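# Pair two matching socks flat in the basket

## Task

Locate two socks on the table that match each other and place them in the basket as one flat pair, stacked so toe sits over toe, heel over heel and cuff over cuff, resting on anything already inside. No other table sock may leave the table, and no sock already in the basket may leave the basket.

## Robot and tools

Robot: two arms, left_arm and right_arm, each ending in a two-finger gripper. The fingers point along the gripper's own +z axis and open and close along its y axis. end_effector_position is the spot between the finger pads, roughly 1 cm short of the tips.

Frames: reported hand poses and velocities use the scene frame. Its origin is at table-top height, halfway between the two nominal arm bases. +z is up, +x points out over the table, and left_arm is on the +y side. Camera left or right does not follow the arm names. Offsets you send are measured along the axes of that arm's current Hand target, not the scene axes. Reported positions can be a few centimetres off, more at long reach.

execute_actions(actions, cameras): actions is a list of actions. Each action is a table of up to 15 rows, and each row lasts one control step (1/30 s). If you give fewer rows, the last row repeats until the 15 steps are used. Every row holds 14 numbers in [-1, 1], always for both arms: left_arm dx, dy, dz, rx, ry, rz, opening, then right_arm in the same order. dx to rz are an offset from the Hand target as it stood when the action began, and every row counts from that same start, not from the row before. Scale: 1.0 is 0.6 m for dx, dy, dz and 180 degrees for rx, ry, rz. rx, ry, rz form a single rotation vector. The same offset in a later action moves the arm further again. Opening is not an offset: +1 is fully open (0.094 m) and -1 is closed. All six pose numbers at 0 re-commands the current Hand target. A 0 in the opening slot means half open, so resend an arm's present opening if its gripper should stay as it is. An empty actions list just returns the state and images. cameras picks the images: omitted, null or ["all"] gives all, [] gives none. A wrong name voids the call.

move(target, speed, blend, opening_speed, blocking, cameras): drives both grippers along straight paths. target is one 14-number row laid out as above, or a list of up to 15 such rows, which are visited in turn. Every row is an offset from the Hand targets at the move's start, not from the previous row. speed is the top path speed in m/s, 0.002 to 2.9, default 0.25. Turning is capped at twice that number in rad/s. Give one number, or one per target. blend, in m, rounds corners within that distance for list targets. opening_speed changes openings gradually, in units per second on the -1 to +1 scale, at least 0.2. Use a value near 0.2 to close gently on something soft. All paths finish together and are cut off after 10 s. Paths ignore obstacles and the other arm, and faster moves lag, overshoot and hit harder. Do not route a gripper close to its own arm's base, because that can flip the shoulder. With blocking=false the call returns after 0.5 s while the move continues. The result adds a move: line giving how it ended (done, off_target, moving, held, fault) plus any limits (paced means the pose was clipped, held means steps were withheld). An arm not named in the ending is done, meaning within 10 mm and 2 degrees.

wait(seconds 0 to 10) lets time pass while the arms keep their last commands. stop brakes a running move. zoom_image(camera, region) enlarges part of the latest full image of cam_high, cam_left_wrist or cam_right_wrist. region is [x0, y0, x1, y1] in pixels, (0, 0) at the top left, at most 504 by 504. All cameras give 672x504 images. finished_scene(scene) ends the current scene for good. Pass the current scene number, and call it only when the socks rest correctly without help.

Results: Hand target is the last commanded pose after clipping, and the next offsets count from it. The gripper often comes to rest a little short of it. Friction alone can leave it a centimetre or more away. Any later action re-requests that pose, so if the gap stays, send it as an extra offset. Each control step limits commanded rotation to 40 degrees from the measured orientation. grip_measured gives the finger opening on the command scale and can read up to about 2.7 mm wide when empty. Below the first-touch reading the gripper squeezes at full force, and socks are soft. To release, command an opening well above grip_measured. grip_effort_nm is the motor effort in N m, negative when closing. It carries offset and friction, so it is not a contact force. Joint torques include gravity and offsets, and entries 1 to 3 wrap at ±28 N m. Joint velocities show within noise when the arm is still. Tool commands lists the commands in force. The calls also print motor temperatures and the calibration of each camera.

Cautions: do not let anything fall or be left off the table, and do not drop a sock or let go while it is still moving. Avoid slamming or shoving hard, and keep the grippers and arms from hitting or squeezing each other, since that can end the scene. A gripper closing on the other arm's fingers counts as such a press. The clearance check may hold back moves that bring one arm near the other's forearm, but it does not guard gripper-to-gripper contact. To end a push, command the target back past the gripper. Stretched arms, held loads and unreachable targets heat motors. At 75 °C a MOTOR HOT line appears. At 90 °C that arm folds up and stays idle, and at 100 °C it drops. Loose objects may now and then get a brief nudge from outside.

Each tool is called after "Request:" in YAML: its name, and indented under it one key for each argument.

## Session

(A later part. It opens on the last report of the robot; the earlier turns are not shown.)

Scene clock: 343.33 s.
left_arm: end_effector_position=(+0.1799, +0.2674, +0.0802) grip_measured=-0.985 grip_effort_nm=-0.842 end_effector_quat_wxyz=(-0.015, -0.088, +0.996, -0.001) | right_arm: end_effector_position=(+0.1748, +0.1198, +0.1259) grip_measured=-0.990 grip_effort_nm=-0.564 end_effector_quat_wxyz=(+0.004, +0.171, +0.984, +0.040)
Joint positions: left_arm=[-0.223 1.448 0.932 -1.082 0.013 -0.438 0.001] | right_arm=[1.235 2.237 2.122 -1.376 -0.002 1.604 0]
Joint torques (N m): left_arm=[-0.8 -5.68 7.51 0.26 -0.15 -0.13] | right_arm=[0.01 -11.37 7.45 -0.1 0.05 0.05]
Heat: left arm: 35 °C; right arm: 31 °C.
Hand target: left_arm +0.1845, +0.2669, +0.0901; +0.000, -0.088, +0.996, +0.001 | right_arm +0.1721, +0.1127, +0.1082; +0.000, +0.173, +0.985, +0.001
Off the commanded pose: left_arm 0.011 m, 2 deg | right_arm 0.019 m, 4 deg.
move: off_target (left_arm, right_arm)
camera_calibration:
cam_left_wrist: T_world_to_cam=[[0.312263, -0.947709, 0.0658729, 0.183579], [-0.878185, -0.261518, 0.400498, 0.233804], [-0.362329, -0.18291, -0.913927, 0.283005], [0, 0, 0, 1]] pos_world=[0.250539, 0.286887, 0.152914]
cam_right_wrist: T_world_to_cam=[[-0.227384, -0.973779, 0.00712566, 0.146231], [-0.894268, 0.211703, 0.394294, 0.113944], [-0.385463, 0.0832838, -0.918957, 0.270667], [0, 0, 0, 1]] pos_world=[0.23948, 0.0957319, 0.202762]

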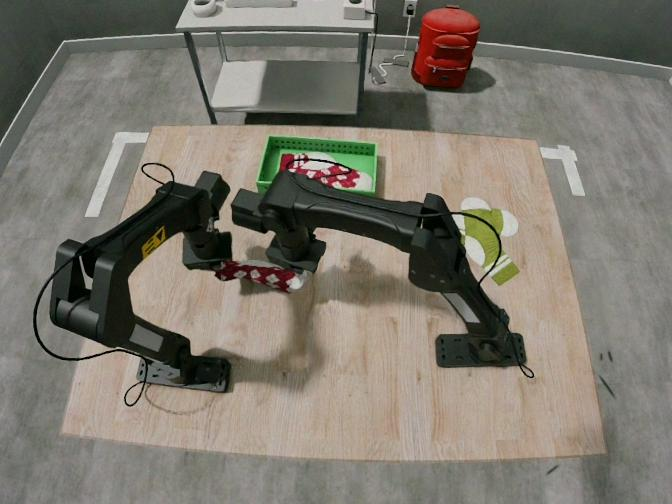

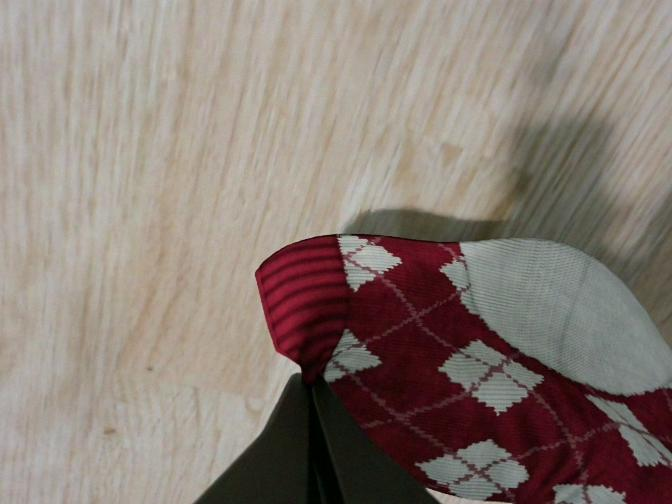

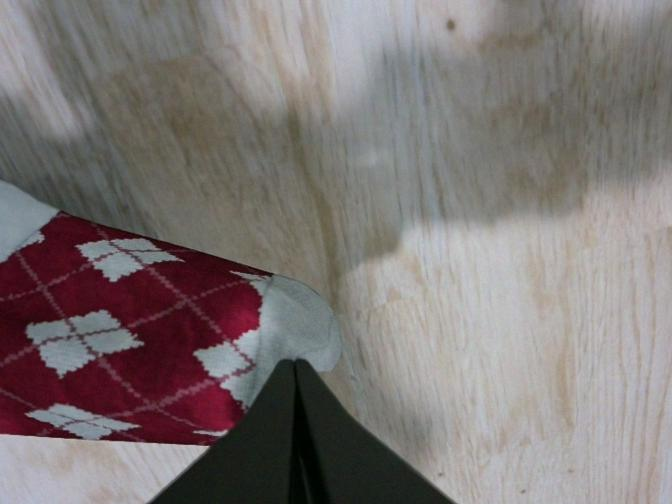

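Request:
move:
  target:
    - [-0.049,-0.009,-0.133,0,0,0,-1,-0.047,0.017,-0.103,0,0,0,-1]
    - [-0.4487,-0.2923,-0.133,-0.0175,-0.166,-0.0651,-1,-0.605,-0.03,-0.128,-0.0204,-0.1658,-0.076,-1]
  speed: [0.1,0.12]
  blend: 0.02

Scene clock: 373.00 s.
left_arm: end_effector_position=(+0.3530, +0.1973, +0.1668) grip_measured=-0.985 grip_effort_nm=-0.842 end_effector_quat_wxyz=(+0.126, -0.136, +0.982, +0.022) | right_arm: end_effector_position=(+0.3913, +0.0366, +0.2016) grip_measured=-0.990 grip_effort_nm=-0.559 end_effector_quat_wxyz=(+0.181, +0.108, +0.977, +0.040)
Joint positions: left_arm=[-0.355 1.916 1.773 -1.23 -0.165 -0.655 0.001] | right_arm=[0.841 2.324 2.526 -1.496 0.253 1.05 0]
Joint torques (N m): left_arm=[0.08 -8.61 5.81 0.7 -0.12 -0.02] | right_arm=[-0.2 -11.84 7.57 0.14 0.32 -0.1]
Heat: left arm: 35 °C; right arm: 33 °C.
Hand target: left_arm +0.3510, +0.1988, +0.1666; +0.124, -0.136, +0.983, +0.025 (not the last commanded pose) | right_arm +0.3876, +0.0272, +0.1791; +0.158, +0.099, +0.982, -0.007 (not the last commanded pose)
Off the commanded pose: left_arm 0.139 m, 16 deg | right_arm 0.134 m, 13 deg.
move: held (left_arm; a check stopped the path), off_target (right_arm; braked when a check withheld steps of left_arm); path passed 1 of 2 targets; limits=held
pose unreachable (left arm): on one or more control steps of this call, first in action 0 (counted from 0), this arm could not follow its commanded pose, so it was not sent that pose on those steps. It may still have moved: this result reports where it is.
cause: moving toward the commanded pose would bring a part of the arm too close to another arm (this arm's wrist (the part past joint 4) and the right arm's wrist (the part past joint 4), along the way the arms are being sent, or toward where that arm still pushes).
camera_calibration:
cam_left_wrist: T_world_to_cam=[[0.383015, -0.918888, 0.0945767, 0.0220529], [-0.9202, -0.370583, 0.126099, 0.4149], [-0.0808227, -0.135327, -0.987499, 0.315664], [0, 0, 0, 1]] pos_world=[0.398857, 0.216737, 0.257314]
cam_right_wrist: T_world_to_cam=[[-0.121235, -0.992617, 0.00380356, 0.0736959], [-0.991561, 0.121282, 0.0458055, 0.406973], [-0.0459286, 0.00178178, -0.998943, 0.316814], [0, 0, 0, 1]] pos_world=[0.427024, 0.0232289, 0.297557]

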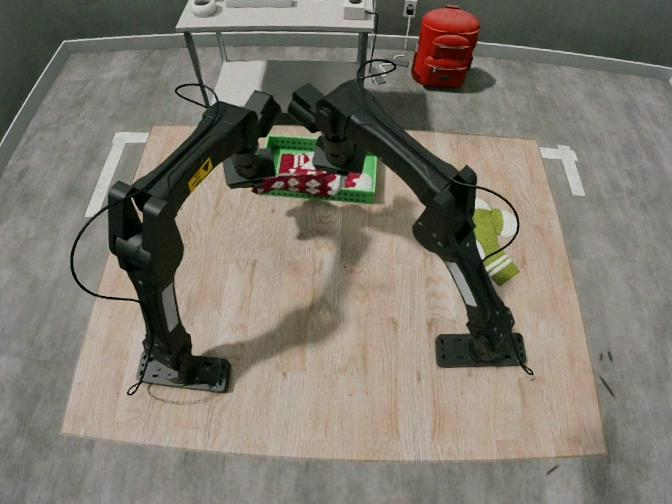

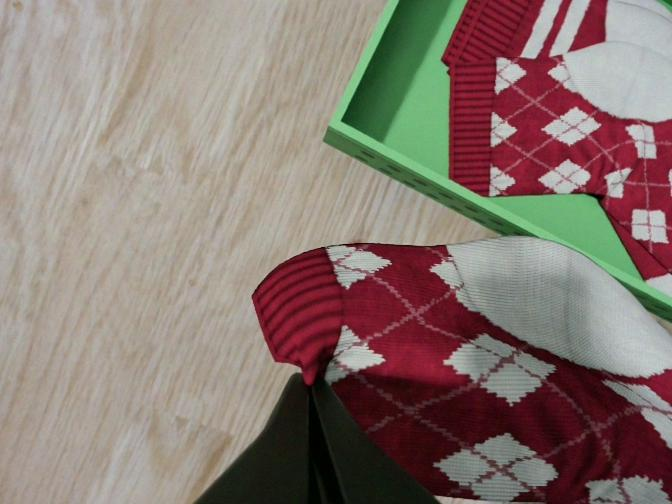

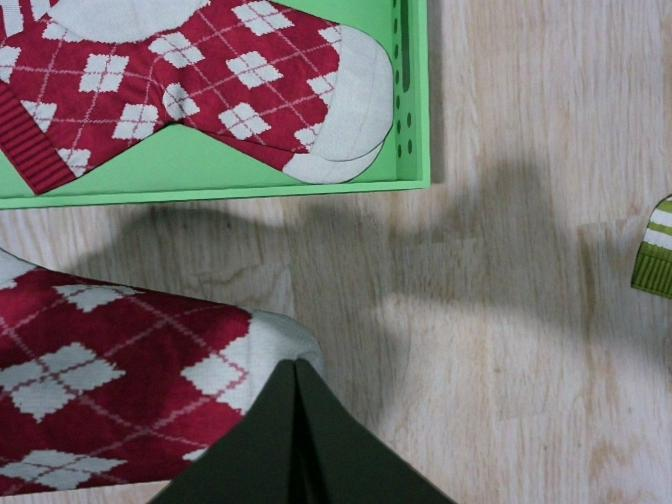

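Request:
move:
  target: [0,0,0,0.0537,-0.0772,-0.0415,-1,0,0,0,-0.065,-0.0517,-0.0202,-1]
  speed: 0.1

Scene clock: 390.10 s.
left_arm: end_effector_position=(+0.3524, +0.1975, +0.1593) grip_measured=-0.985 grip_effort_nm=-0.842 end_effector_quat_wxyz=(+0.239, -0.182, +0.953, -0.049) | right_arm: end_effector_position=(+0.3944, +0.0341, +0.1675) grip_measured=-0.990 grip_effort_nm=-0.559 end_effector_quat_wxyz=(+0.239, +0.057, +0.966, +0.082)
Joint positions: left_arm=[-0.361 1.673 1.36 -0.797 -0.179 -0.737 0.001] | right_arm=[0.841 2.049 1.88 -0.967 0.276 0.922 0]
Joint torques (N m): left_arm=[-0.69 -9.1 5.31 1.27 -0.3 -0.11] | right_arm=[0.43 -19.22 5.23 0.93 0.34 -0.11]
Heat: left arm: 36 °C; right arm: 32 °C.
Hand target: left_arm +0.3509, +0.1988, +0.1665; +0.254, -0.185, +0.948, -0.050 | right_arm +0.3876, +0.0272, +0.1792; +0.246, +0.050, +0.965, +0.080
Off the commanded pose: left_arm 0.008 m, 2 deg | right_arm 0.015 m, 1 deg.
move: off_target (right_arm)
camera_calibration:
cam_left_wrist: T_world_to_cam=[[0.400905, -0.865272, 0.300965, -0.0266395], [-0.898606, -0.435345, -0.0546108, 0.449314], [0.178277, -0.248555, -0.95207, 0.233683], [0, 0, 0, 1]] pos_world=[0.372776, 0.230639, 0.255037]
cam_right_wrist: T_world_to_cam=[[-0.0099839, -0.998315, -0.0571588, 0.0382052], [-0.996678, 0.0145556, -0.0801344, 0.438695], [0.0808314, 0.0561688, -0.995144, 0.230461], [0, 0, 0, 1]] pos_world=[0.41899, 0.0188106, 0.26668]

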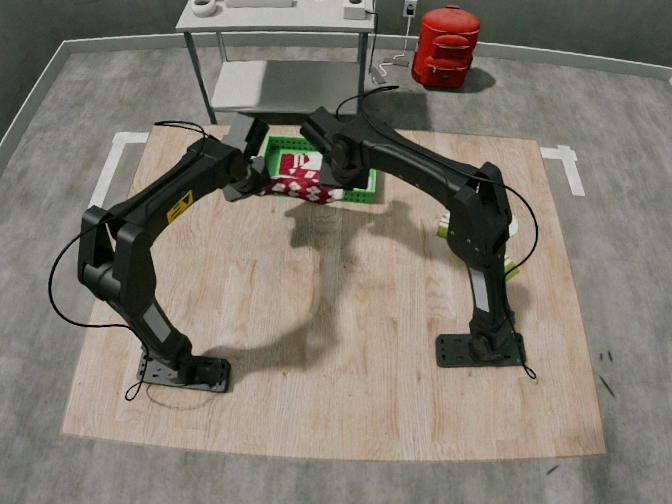

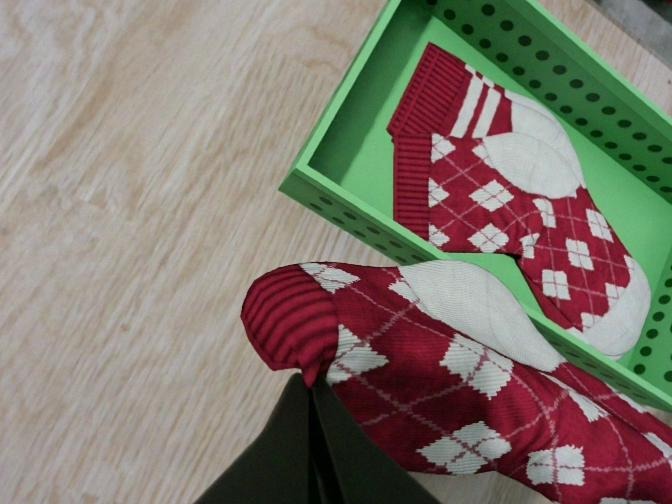

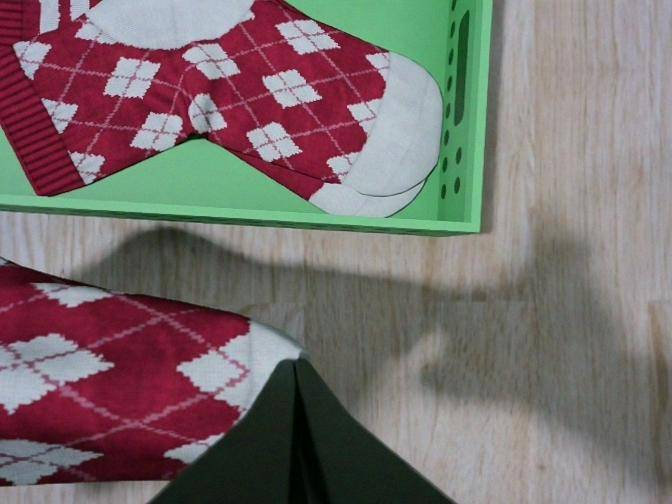

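Request:
move:
  target: [-0.1247,-0.1548,0.1292,0,0,0,-1,-0.1737,-0.0718,0.0982,0,0,0,-1]
  speed: 0.12

Scene clock: 411.40 s.
left_arm: end_effector_position=(+0.4782, +0.1426, +0.1543) grip_measured=-0.985 grip_effort_nm=-0.842 end_effector_quat_wxyz=(+0.255, -0.183, +0.947, -0.059) | right_arm: end_effector_position=(+0.5052, -0.0207, +0.1923) grip_measured=-0.990 grip_effort_nm=-0.554 end_effector_quat_wxyz=(+0.272, +0.058, +0.955, +0.102)
Joint positions: left_arm=[-0.365 2.202 2.047 -0.915 -0.183 -0.741 0.001] | right_arm=[0.586 2.18 2.134 -0.958 0.171 0.681 0]
Joint torques (N m): left_arm=[-0.72 -9.01 9.05 1.07 -0.29 -0.11] | right_arm=[-0.23 -11.73 8.64 0.91 0.11 -0.09]
Heat: left arm: 36 °C; right arm: 33 °C.
Hand target: left_arm +0.4800, +0.1407, +0.1515; +0.254, -0.185, +0.948, -0.050 | right_arm +0.5046, -0.0219, +0.1689; +0.246, +0.051, +0.965, +0.079
Off the commanded pose: left_arm 0.004 m, 1 deg | right_arm 0.023 m, 4 deg.
move: off_target (right_arm)
camera_calibration:
cam_left_wrist: T_world_to_cam=[[0.389908, -0.860499, 0.327893, -0.12268], [-0.895552, -0.437237, -0.0825248, 0.54126], [0.21438, -0.261468, -0.941103, 0.175695], [0, 0, 0, 1]] pos_world=[0.494895, 0.177032, 0.25024]
cam_right_wrist: T_world_to_cam=[[-0.00346454, -0.995566, -0.0940035, -0.0100478], [-0.98848, 0.0176337, -0.150323, 0.561362], [0.151314, 0.0923997, -0.984158, 0.212253], [0, 0, 0, 1]] pos_world=[0.522743, -0.0395143, 0.292331]

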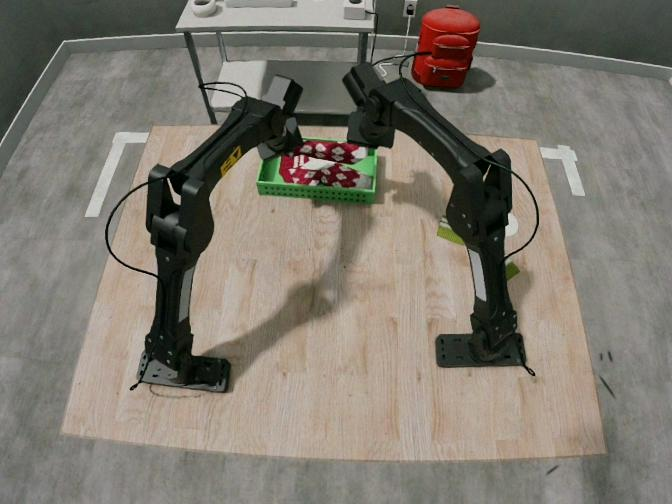

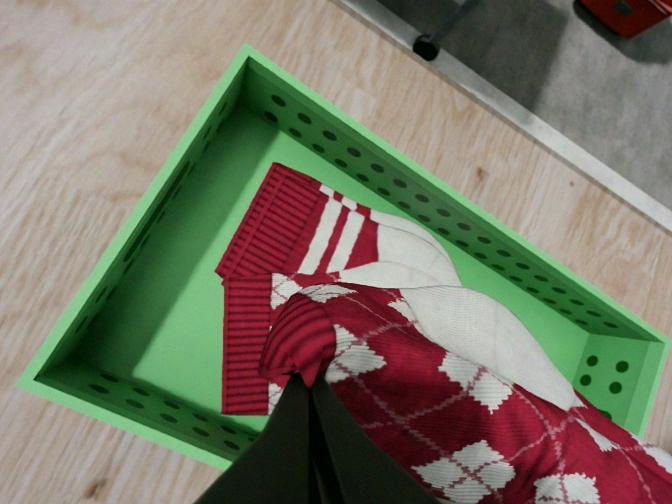

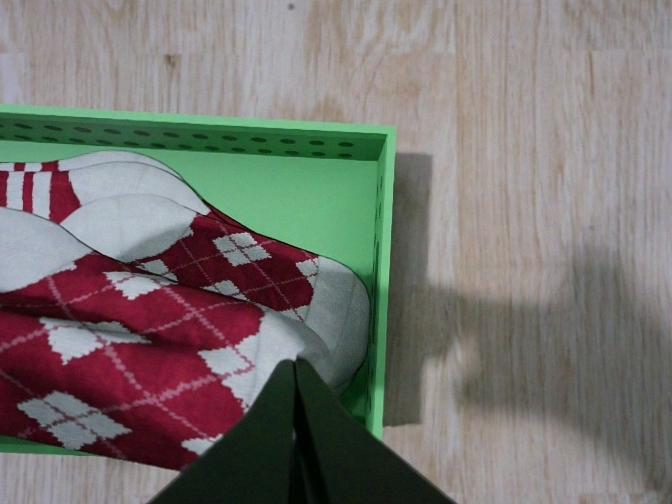

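Request:
move:
  target: [0.0695,0.0281,0.13,0,0,0,-1,0.0597,-0.018,0.1257,0,0,0,-1]
  speed: 0.1

Scene clock: 418.93 s.
left_arm: end_effector_position=(+0.4814, +0.1415, +0.0735) grip_measured=-0.985 grip_effort_nm=-0.842 end_effector_quat_wxyz=(+0.256, -0.184, +0.947, -0.059) | right_arm: end_effector_position=(+0.5142, -0.0143, +0.1187) grip_measured=-0.990 grip_effort_nm=-0.554 end_effector_quat_wxyz=(+0.273, +0.058, +0.955, +0.103)
Joint positions: left_arm=[-0.365 2.239 1.785 -0.615 -0.185 -0.742 0.001] | right_arm=[0.586 2.209 1.885 -0.676 0.17 0.68 0]
Joint torques (N m): left_arm=[-0.76 -9.59 5.68 1.36 -0.28 -0.1] | right_arm=[-0.03 -12.55 5.61 1.24 0.14 -0.1]
Heat: left arm: 36 °C; right arm: 32 °C.
Hand target: left_arm +0.4800, +0.1407, +0.0614; +0.254, -0.185, +0.948, -0.050 | right_arm +0.5091, -0.0179, +0.0850; +0.246, +0.050, +0.965, +0.079
Off the commanded pose: left_arm 0.012 m, 1 deg | right_arm 0.034 m, 4 deg.
move: off_target (left_arm, right_arm)
camera_calibration:
cam_left_wrist: T_world_to_cam=[[0.390674, -0.859807, 0.328795, -0.0989595], [-0.894715, -0.438664, -0.0840177, 0.536887], [0.21647, -0.261355, -0.940657, 0.0975856], [0, 0, 0, 1]] pos_world=[0.497898, 0.175932, 0.16944]
cam_right_wrist: T_world_to_cam=[[-0.0022586, -0.99535, -0.0963012, -0.0109971], [-0.987971, 0.0171113, -0.153688, 0.559137], [0.154621, 0.0947957, -0.983416, 0.136113], [0, 0, 0, 1]] pos_world=[0.531341, -0.0334165, 0.218729]

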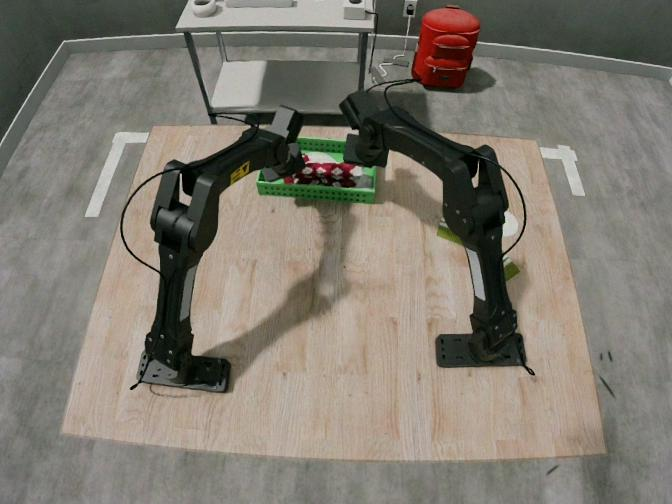

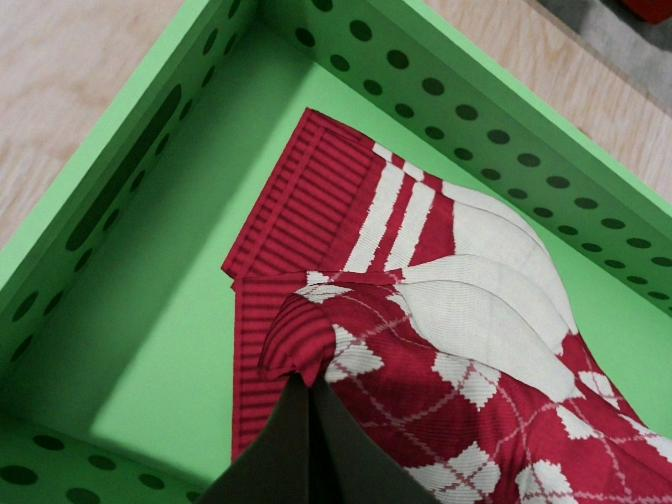

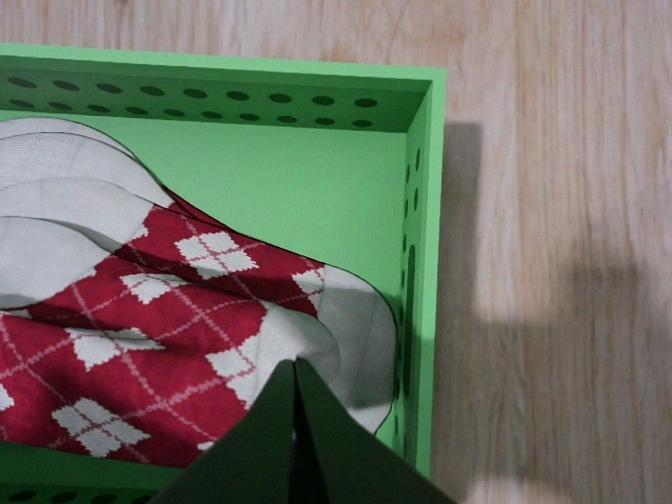

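Request:
move:
  target: [0.0252,0.0153,0.0437,0,0,0,-1,0.0344,-0.0361,0.0702,0,0,0,-1]
  speed: 0.06

Scene clock: 427.83 s.
left_arm: end_effector_position=(+0.4818, +0.1414, +0.0491) grip_measured=-0.985 grip_effort_nm=-0.842 end_effector_quat_wxyz=(+0.263, -0.184, +0.945, -0.063) | right_arm: end_effector_position=(+0.5162, -0.0212, +0.0713) grip_measured=-0.990 grip_effort_nm=-0.554 end_effector_quat_wxyz=(+0.276, +0.055, +0.954, +0.105)
Joint positions: left_arm=[-0.365 2.255 1.704 -0.501 -0.185 -0.742 0.001] | right_arm=[0.57 2.228 1.722 -0.485 0.16 0.661 0]
Joint torques (N m): left_arm=[-0.39 -8.92 5.11 1.35 -0.25 -0.06] | right_arm=[-0.65 -12.31 5.24 1.26 0.1 -0.07]
Heat: left arm: 37 °C; right arm: 33 °C.
Hand target: left_arm +0.4781, +0.1435, +0.0301; +0.254, -0.185, +0.948, -0.050 | right_arm +0.5102, -0.0308, +0.0351; +0.246, +0.050, +0.965, +0.079
Off the commanded pose: left_arm 0.020 m, 2 deg | right_arm 0.038 m, 5 deg.
move: off_target (left_arm, right_arm)
camera_calibration:
cam_left_wrist: T_world_to_cam=[[0.38601, -0.857722, 0.339572, -0.0896503], [-0.893189, -0.43955, -0.0949192, 0.535191], [0.230673, -0.266662, -0.935778, 0.0681779], [0, 0, 0, 1]] pos_world=[0.496905, 0.176529, 0.145042]
cam_right_wrist: T_world_to_cam=[[0.00419181, -0.995165, -0.0981286, -0.0256392], [-0.987121, 0.011575, -0.159554, 0.553792], [0.159918, 0.0975336, -0.9823, 0.0871228], [0, 0, 0, 1]] pos_world=[0.532835, -0.0404227, 0.171425]

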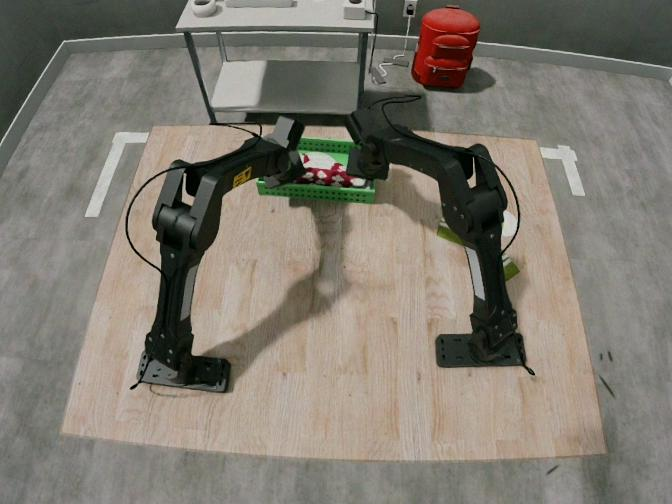

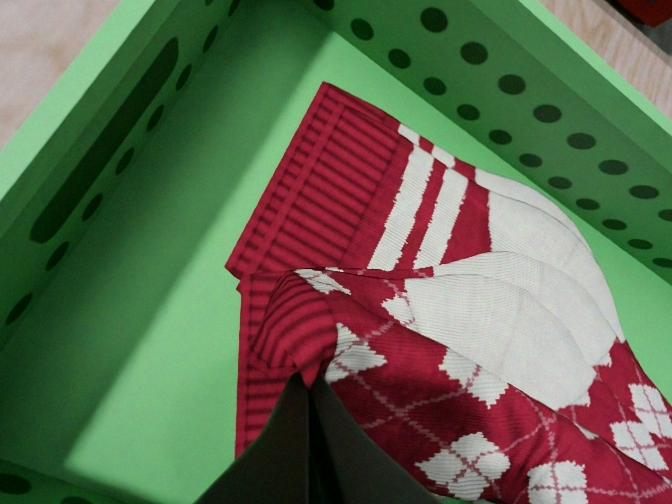

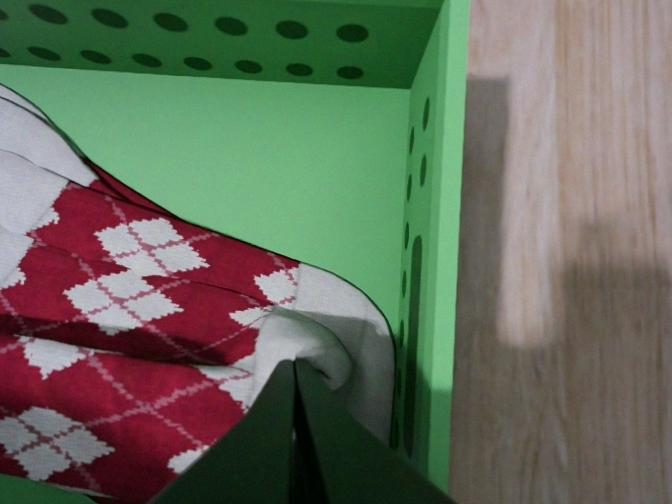

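Request:
move:
  target: [0.0118,0.001,0.0262,0,0,0,-1,0.0148,-0.0228,0.0297,0,0,0,-1]
  speed: 0.06

Scene clock: 437.53 s.
left_arm: end_effector_position=(+0.4917, +0.1380, +0.0433) grip_measured=-0.985 grip_effort_nm=-0.847 end_effector_quat_wxyz=(+0.279, -0.186, +0.939, -0.072) | right_arm: end_effector_position=(+0.5184, -0.0280, +0.0539) grip_measured=-0.990 grip_effort_nm=-0.554 end_effector_quat_wxyz=(+0.280, +0.054, +0.952, +0.110)
Joint positions: left_arm=[-0.365 2.279 1.7 -0.437 -0.19 -0.742 0.001] | right_arm=[0.554 2.234 1.652 -0.395 0.148 0.646 0]
Joint torques (N m): left_arm=[-0.62 -8.46 4.51 1.23 -0.22 -0.07] | right_arm=[-0.65 -11.74 4.85 1.2 0.11 -0.13]
Heat: left arm: 37 °C; right arm: 33 °C.
Hand target: left_arm +0.4799, +0.1414, +0.0130; +0.254, -0.185, +0.948, -0.050 | right_arm +0.5103, -0.0408, +0.0131; +0.247, +0.051, +0.965, +0.079
Off the commanded pose: left_arm 0.033 m, 4 deg | right_arm 0.044 m, 5 deg.
move: off_target (left_arm, right_arm)
camera_calibration:
cam_left_wrist: T_world_to_cam=[[0.37526, -0.852914, 0.36293, -0.0908149], [-0.888393, -0.442658, -0.121706, 0.541141], [0.264459, -0.276753, -0.923834, 0.0438651], [0, 0, 0, 1]] pos_world=[0.503225, 0.174223, 0.139344]
cam_right_wrist: T_world_to_cam=[[0.00792713, -0.994335, -0.105992, -0.0354693], [-0.985684, 0.010082, -0.1683, 0.552985], [0.168415, 0.105809, -0.980021, 0.0660303], [0, 0, 0, 1]] pos_world=[0.534229, -0.0478301, 0.154019]

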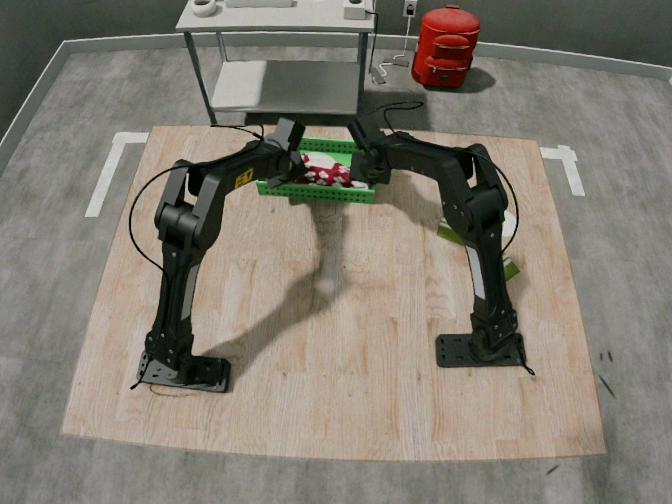

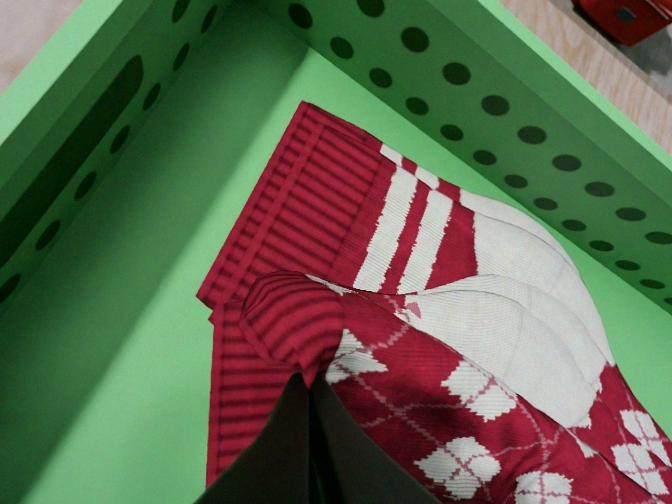

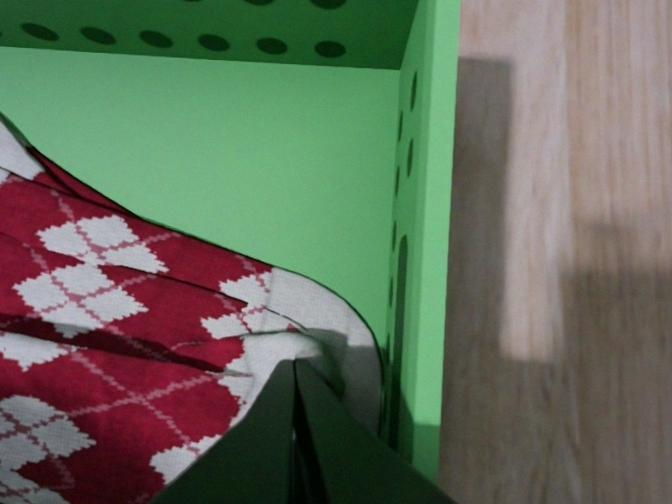

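Request:
move:
  target: [-0.0085,-0.0035,-0.0293,0,0,0,-1,0.0015,-0.0153,0.0115,0,0,0,-1]
  speed: 0.05

Scene clock: 442.77 s.
left_arm: end_effector_position=(+0.4901, +0.1362, +0.0428) grip_measured=-0.985 grip_effort_nm=-0.842 end_effector_quat_wxyz=(+0.277, -0.185, +0.940, -0.071) | right_arm: end_effector_position=(+0.5226, -0.0278, +0.0523) grip_measured=-0.990 grip_effort_nm=-0.549 end_effector_quat_wxyz=(+0.286, +0.051, +0.949, +0.122)
Joint positions: left_arm=[-0.369 2.279 1.7 -0.441 -0.19 -0.743 0.001] | right_arm=[0.545 2.234 1.631 -0.348 0.13 0.635 0]
Joint torques (N m): left_arm=[-0.55 -10.95 5.33 0.82 -0.24 -0.08] | right_arm=[-1.44 -11.67 4.41 1.13 0.24 -0.14]
Heat: left arm: 37 °C; right arm: 33 °C.
Hand target: left_arm +0.4759, +0.1413, +0.0310; +0.254, -0.185, +0.948, -0.050 | right_arm +0.5122, -0.0488, +0.0050; +0.246, +0.051, +0.965, +0.079
Off the commanded pose: left_arm 0.019 m, 4 deg | right_arm 0.053 m, 7 deg.
move: off_target (left_arm, right_arm)
camera_calibration:
cam_left_wrist: T_world_to_cam=[[0.374364, -0.854294, 0.360601, -0.0909127], [-0.890011, -0.440179, -0.11884, 0.539201], [0.260253, -0.27645, -0.925118, 0.0453801], [0, 0, 0, 1]] pos_world=[0.502119, 0.172224, 0.138844]
cam_right_wrist: T_world_to_cam=[[0.0196038, -0.991748, -0.126697, -0.040485], [-0.982876, 0.00410658, -0.184225, 0.556065], [0.183225, 0.128139, -0.974684, 0.0563243], [0, 0, 0, 1]] pos_world=[0.537016, -0.0496517, 0.15221]

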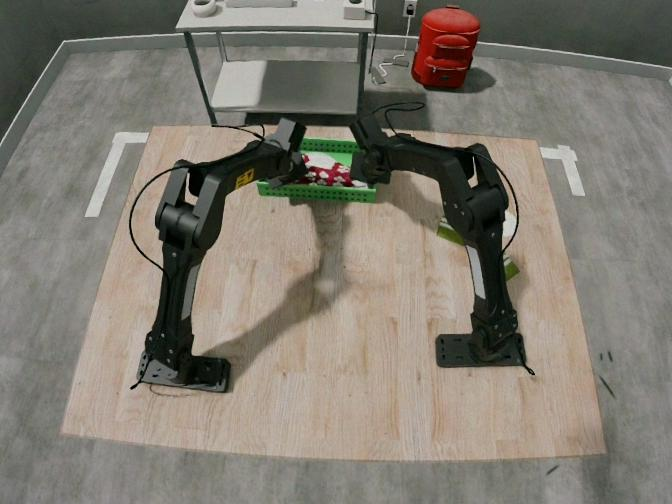

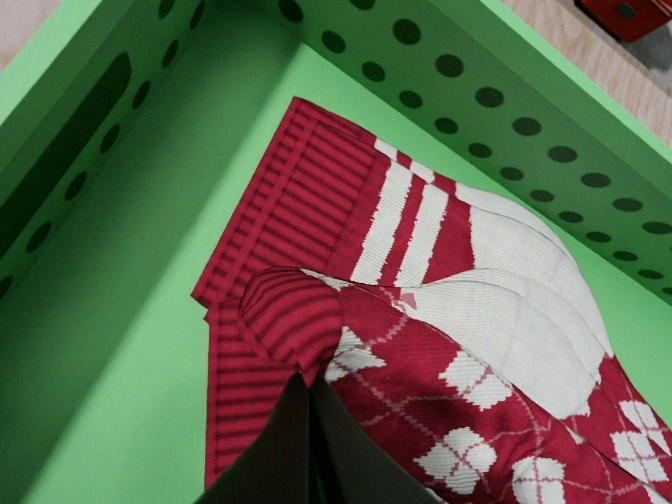

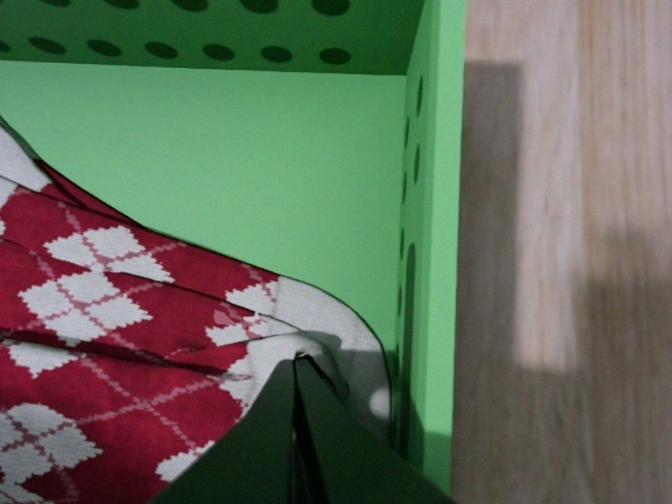

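Request:
move:
  target:
    - [0,0,0,0,0,0,-1,-0.02,0.0335,-0.04,0,0,0,-1]
    - [0,0,0,0,0,0,-0.2,-0.02,0.0335,-0.04,0,0,0,-0.2]
  speed: 0.05
  opening_speed: 0.4

Scene clock: 454.33 s.
left_arm: end_effector_position=(+0.4945, +0.1294, +0.0473) grip_measured=-0.204 grip_effort_nm=0.173 end_effector_quat_wxyz=(+0.289, -0.183, +0.936, -0.082) | right_arm: end_effector_position=(+0.5168, -0.0161, +0.0640) grip_measured=-0.203 grip_effort_nm=0.120 end_effector_quat_wxyz=(+0.274, +0.042, +0.953, +0.124)
Joint positions: left_arm=[-0.377 2.278 1.7 -0.409 -0.19 -0.747 0.037] | right_arm=[0.564 2.234 1.693 -0.43 0.118 0.641 0.037]
Joint torques (N m): left_arm=[0.18 -10.89 5.48 0.55 -0.25 -0.05] | right_arm=[-0.72 -12.78 7.34 0.74 0.53 0.05]
Heat: left arm: 38 °C; right arm: 32 °C.
Hand target: left_arm +0.4759, +0.1413, +0.0311; +0.254, -0.185, +0.948, -0.050 | right_arm +0.5123, -0.0338, +0.0350; +0.246, +0.050, +0.965, +0.080
Off the commanded pose: left_arm 0.027 m, 6 deg | right_arm 0.034 m, 6 deg.
move: off_target (left_arm, right_arm); target 2's new opening was sent with right_arm's hand 0.023 m and 4 deg from that target
camera_calibration:
cam_left_wrist: T_world_to_cam=[[0.359018, -0.850725, 0.383893, -0.0940411], [-0.888551, -0.437416, -0.138359, 0.540496], [0.285627, -0.291435, -0.912953, 0.0353455], [0, 0, 0, 1]] pos_world=[0.503925, 0.16672, 0.143153]
cam_right_wrist: T_world_to_cam=[[0.0383539, -0.991059, -0.127796, -0.0369306], [-0.986819, -0.0174435, -0.160888, 0.552623], [0.15722, 0.132282, -0.978664, 0.0809678], [0, 0, 0, 1]] pos_world=[0.534026, -0.0376713, 0.163431]

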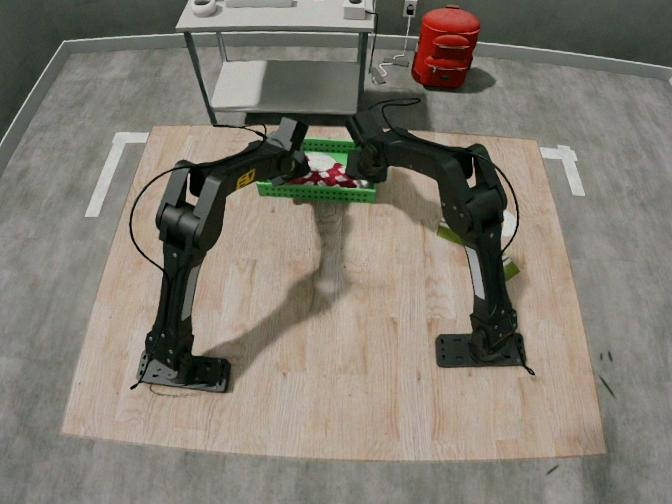

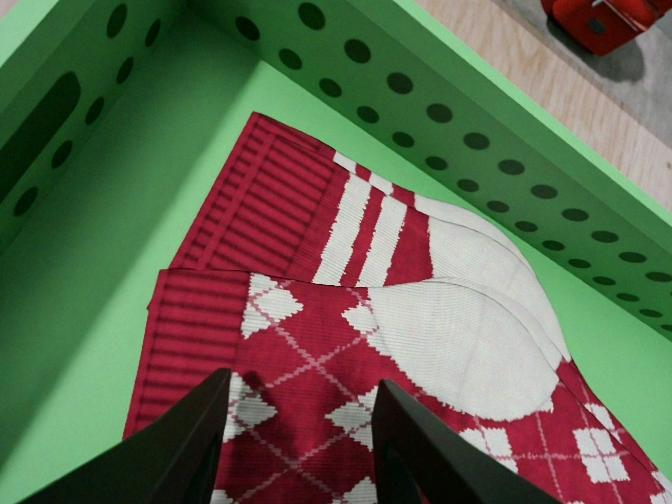

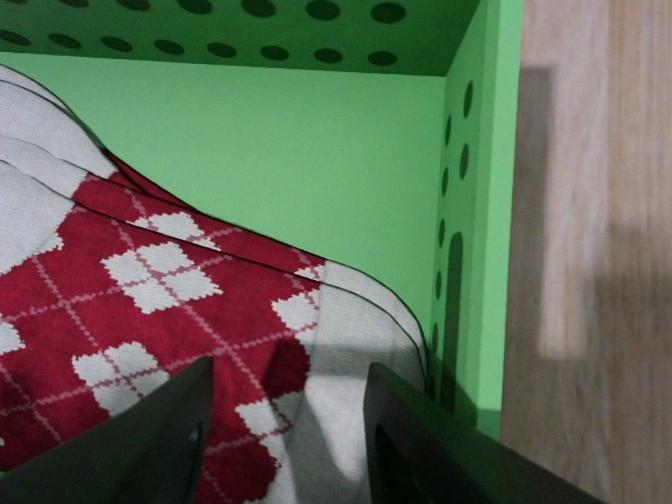

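Request:
move:
  target: [0,0,-0.15,0,0,0,-0.2,0,0,-0.15,0,0,0,-0.2]
  speed: 0.12

Scene clock: 457.13 s.
left_arm: end_effector_position=(+0.4384, +0.1379, +0.1043) grip_measured=-0.203 grip_effort_nm=0.134 end_effector_quat_wxyz=(+0.254, -0.183, +0.948, -0.058) | right_arm: end_effector_position=(+0.4825, -0.0382, +0.1125) grip_measured=-0.202 grip_effort_nm=0.081 end_effector_quat_wxyz=(+0.258, +0.049, +0.960, +0.093)
Joint positions: left_arm=[-0.412 2.068 1.642 -0.656 -0.206 -0.782 0.037] | right_arm=[0.58 2.076 1.671 -0.632 0.163 0.662 0.037]
Joint torques (N m): left_arm=[-0.58 -11.69 5.23 1.04 -0.29 -0.1] | right_arm=[0.51 -18.32 4.82 0.92 0.2 0.13]
Heat: left arm: 38 °C; right arm: 33 °C.
Hand target: left_arm +0.4310, +0.1414, +0.1090; +0.254, -0.185, +0.948, -0.050 | right_arm +0.4688, -0.0453, +0.1130; +0.246, +0.051, +0.965, +0.080
Off the commanded pose: left_arm 0.009 m, 1 deg | right_arm 0.015 m, 2 deg.
move: off_target (right_arm)
camera_calibration:
cam_left_wrist: T_world_to_cam=[[0.390256, -0.86134, 0.325259, -0.0944978], [-0.896137, -0.436416, -0.0804892, 0.499377], [0.211277, -0.260066, -0.942193, 0.137242], [0, 0, 0, 1]] pos_world=[0.455392, 0.172233, 0.200239]
cam_right_wrist: T_world_to_cam=[[0.00881283, -0.997397, -0.0715591, -0.0437071], [-0.992376, 0.0000741394, -0.123249, 0.525298], [0.122933, 0.0720997, -0.989792, 0.152288], [0, 0, 0, 1]] pos_world=[0.502956, -0.0546122, 0.212348]

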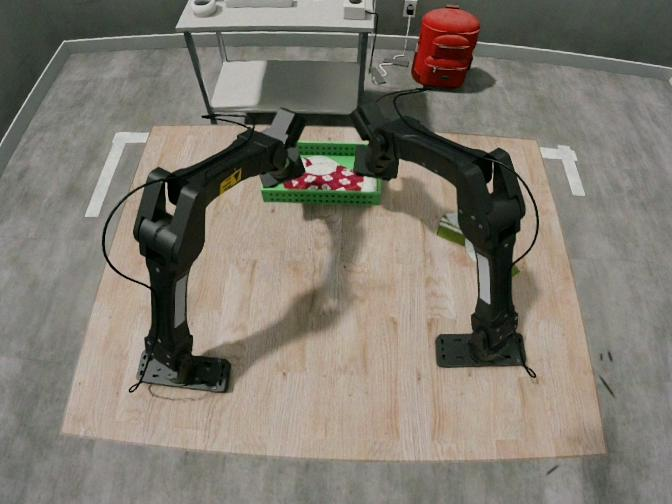

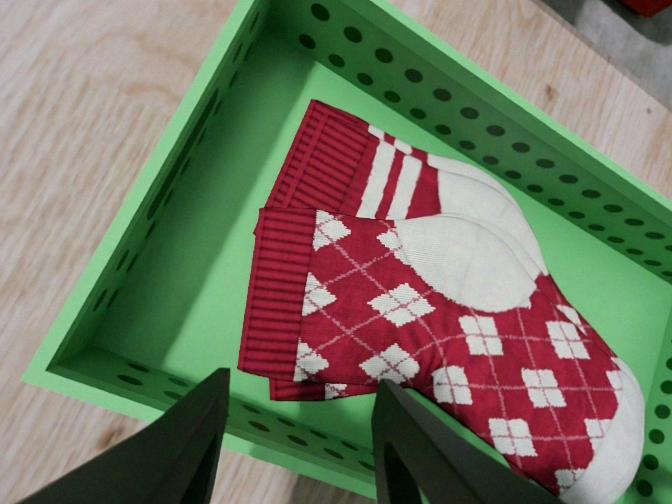

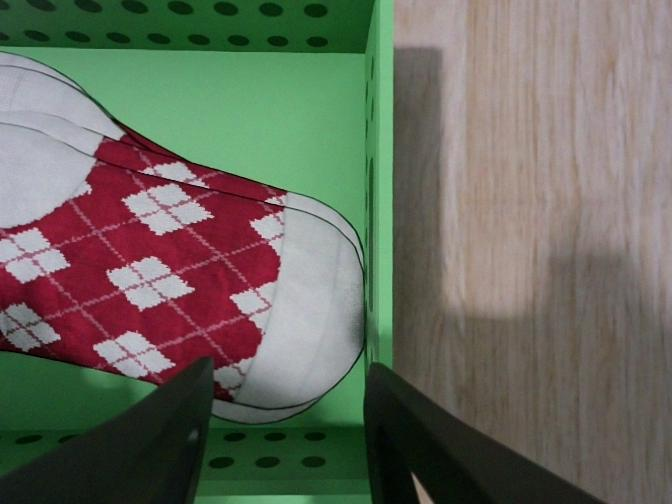

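Request:
finished_scene:
  scene: 2

The scene is finished: the task was done.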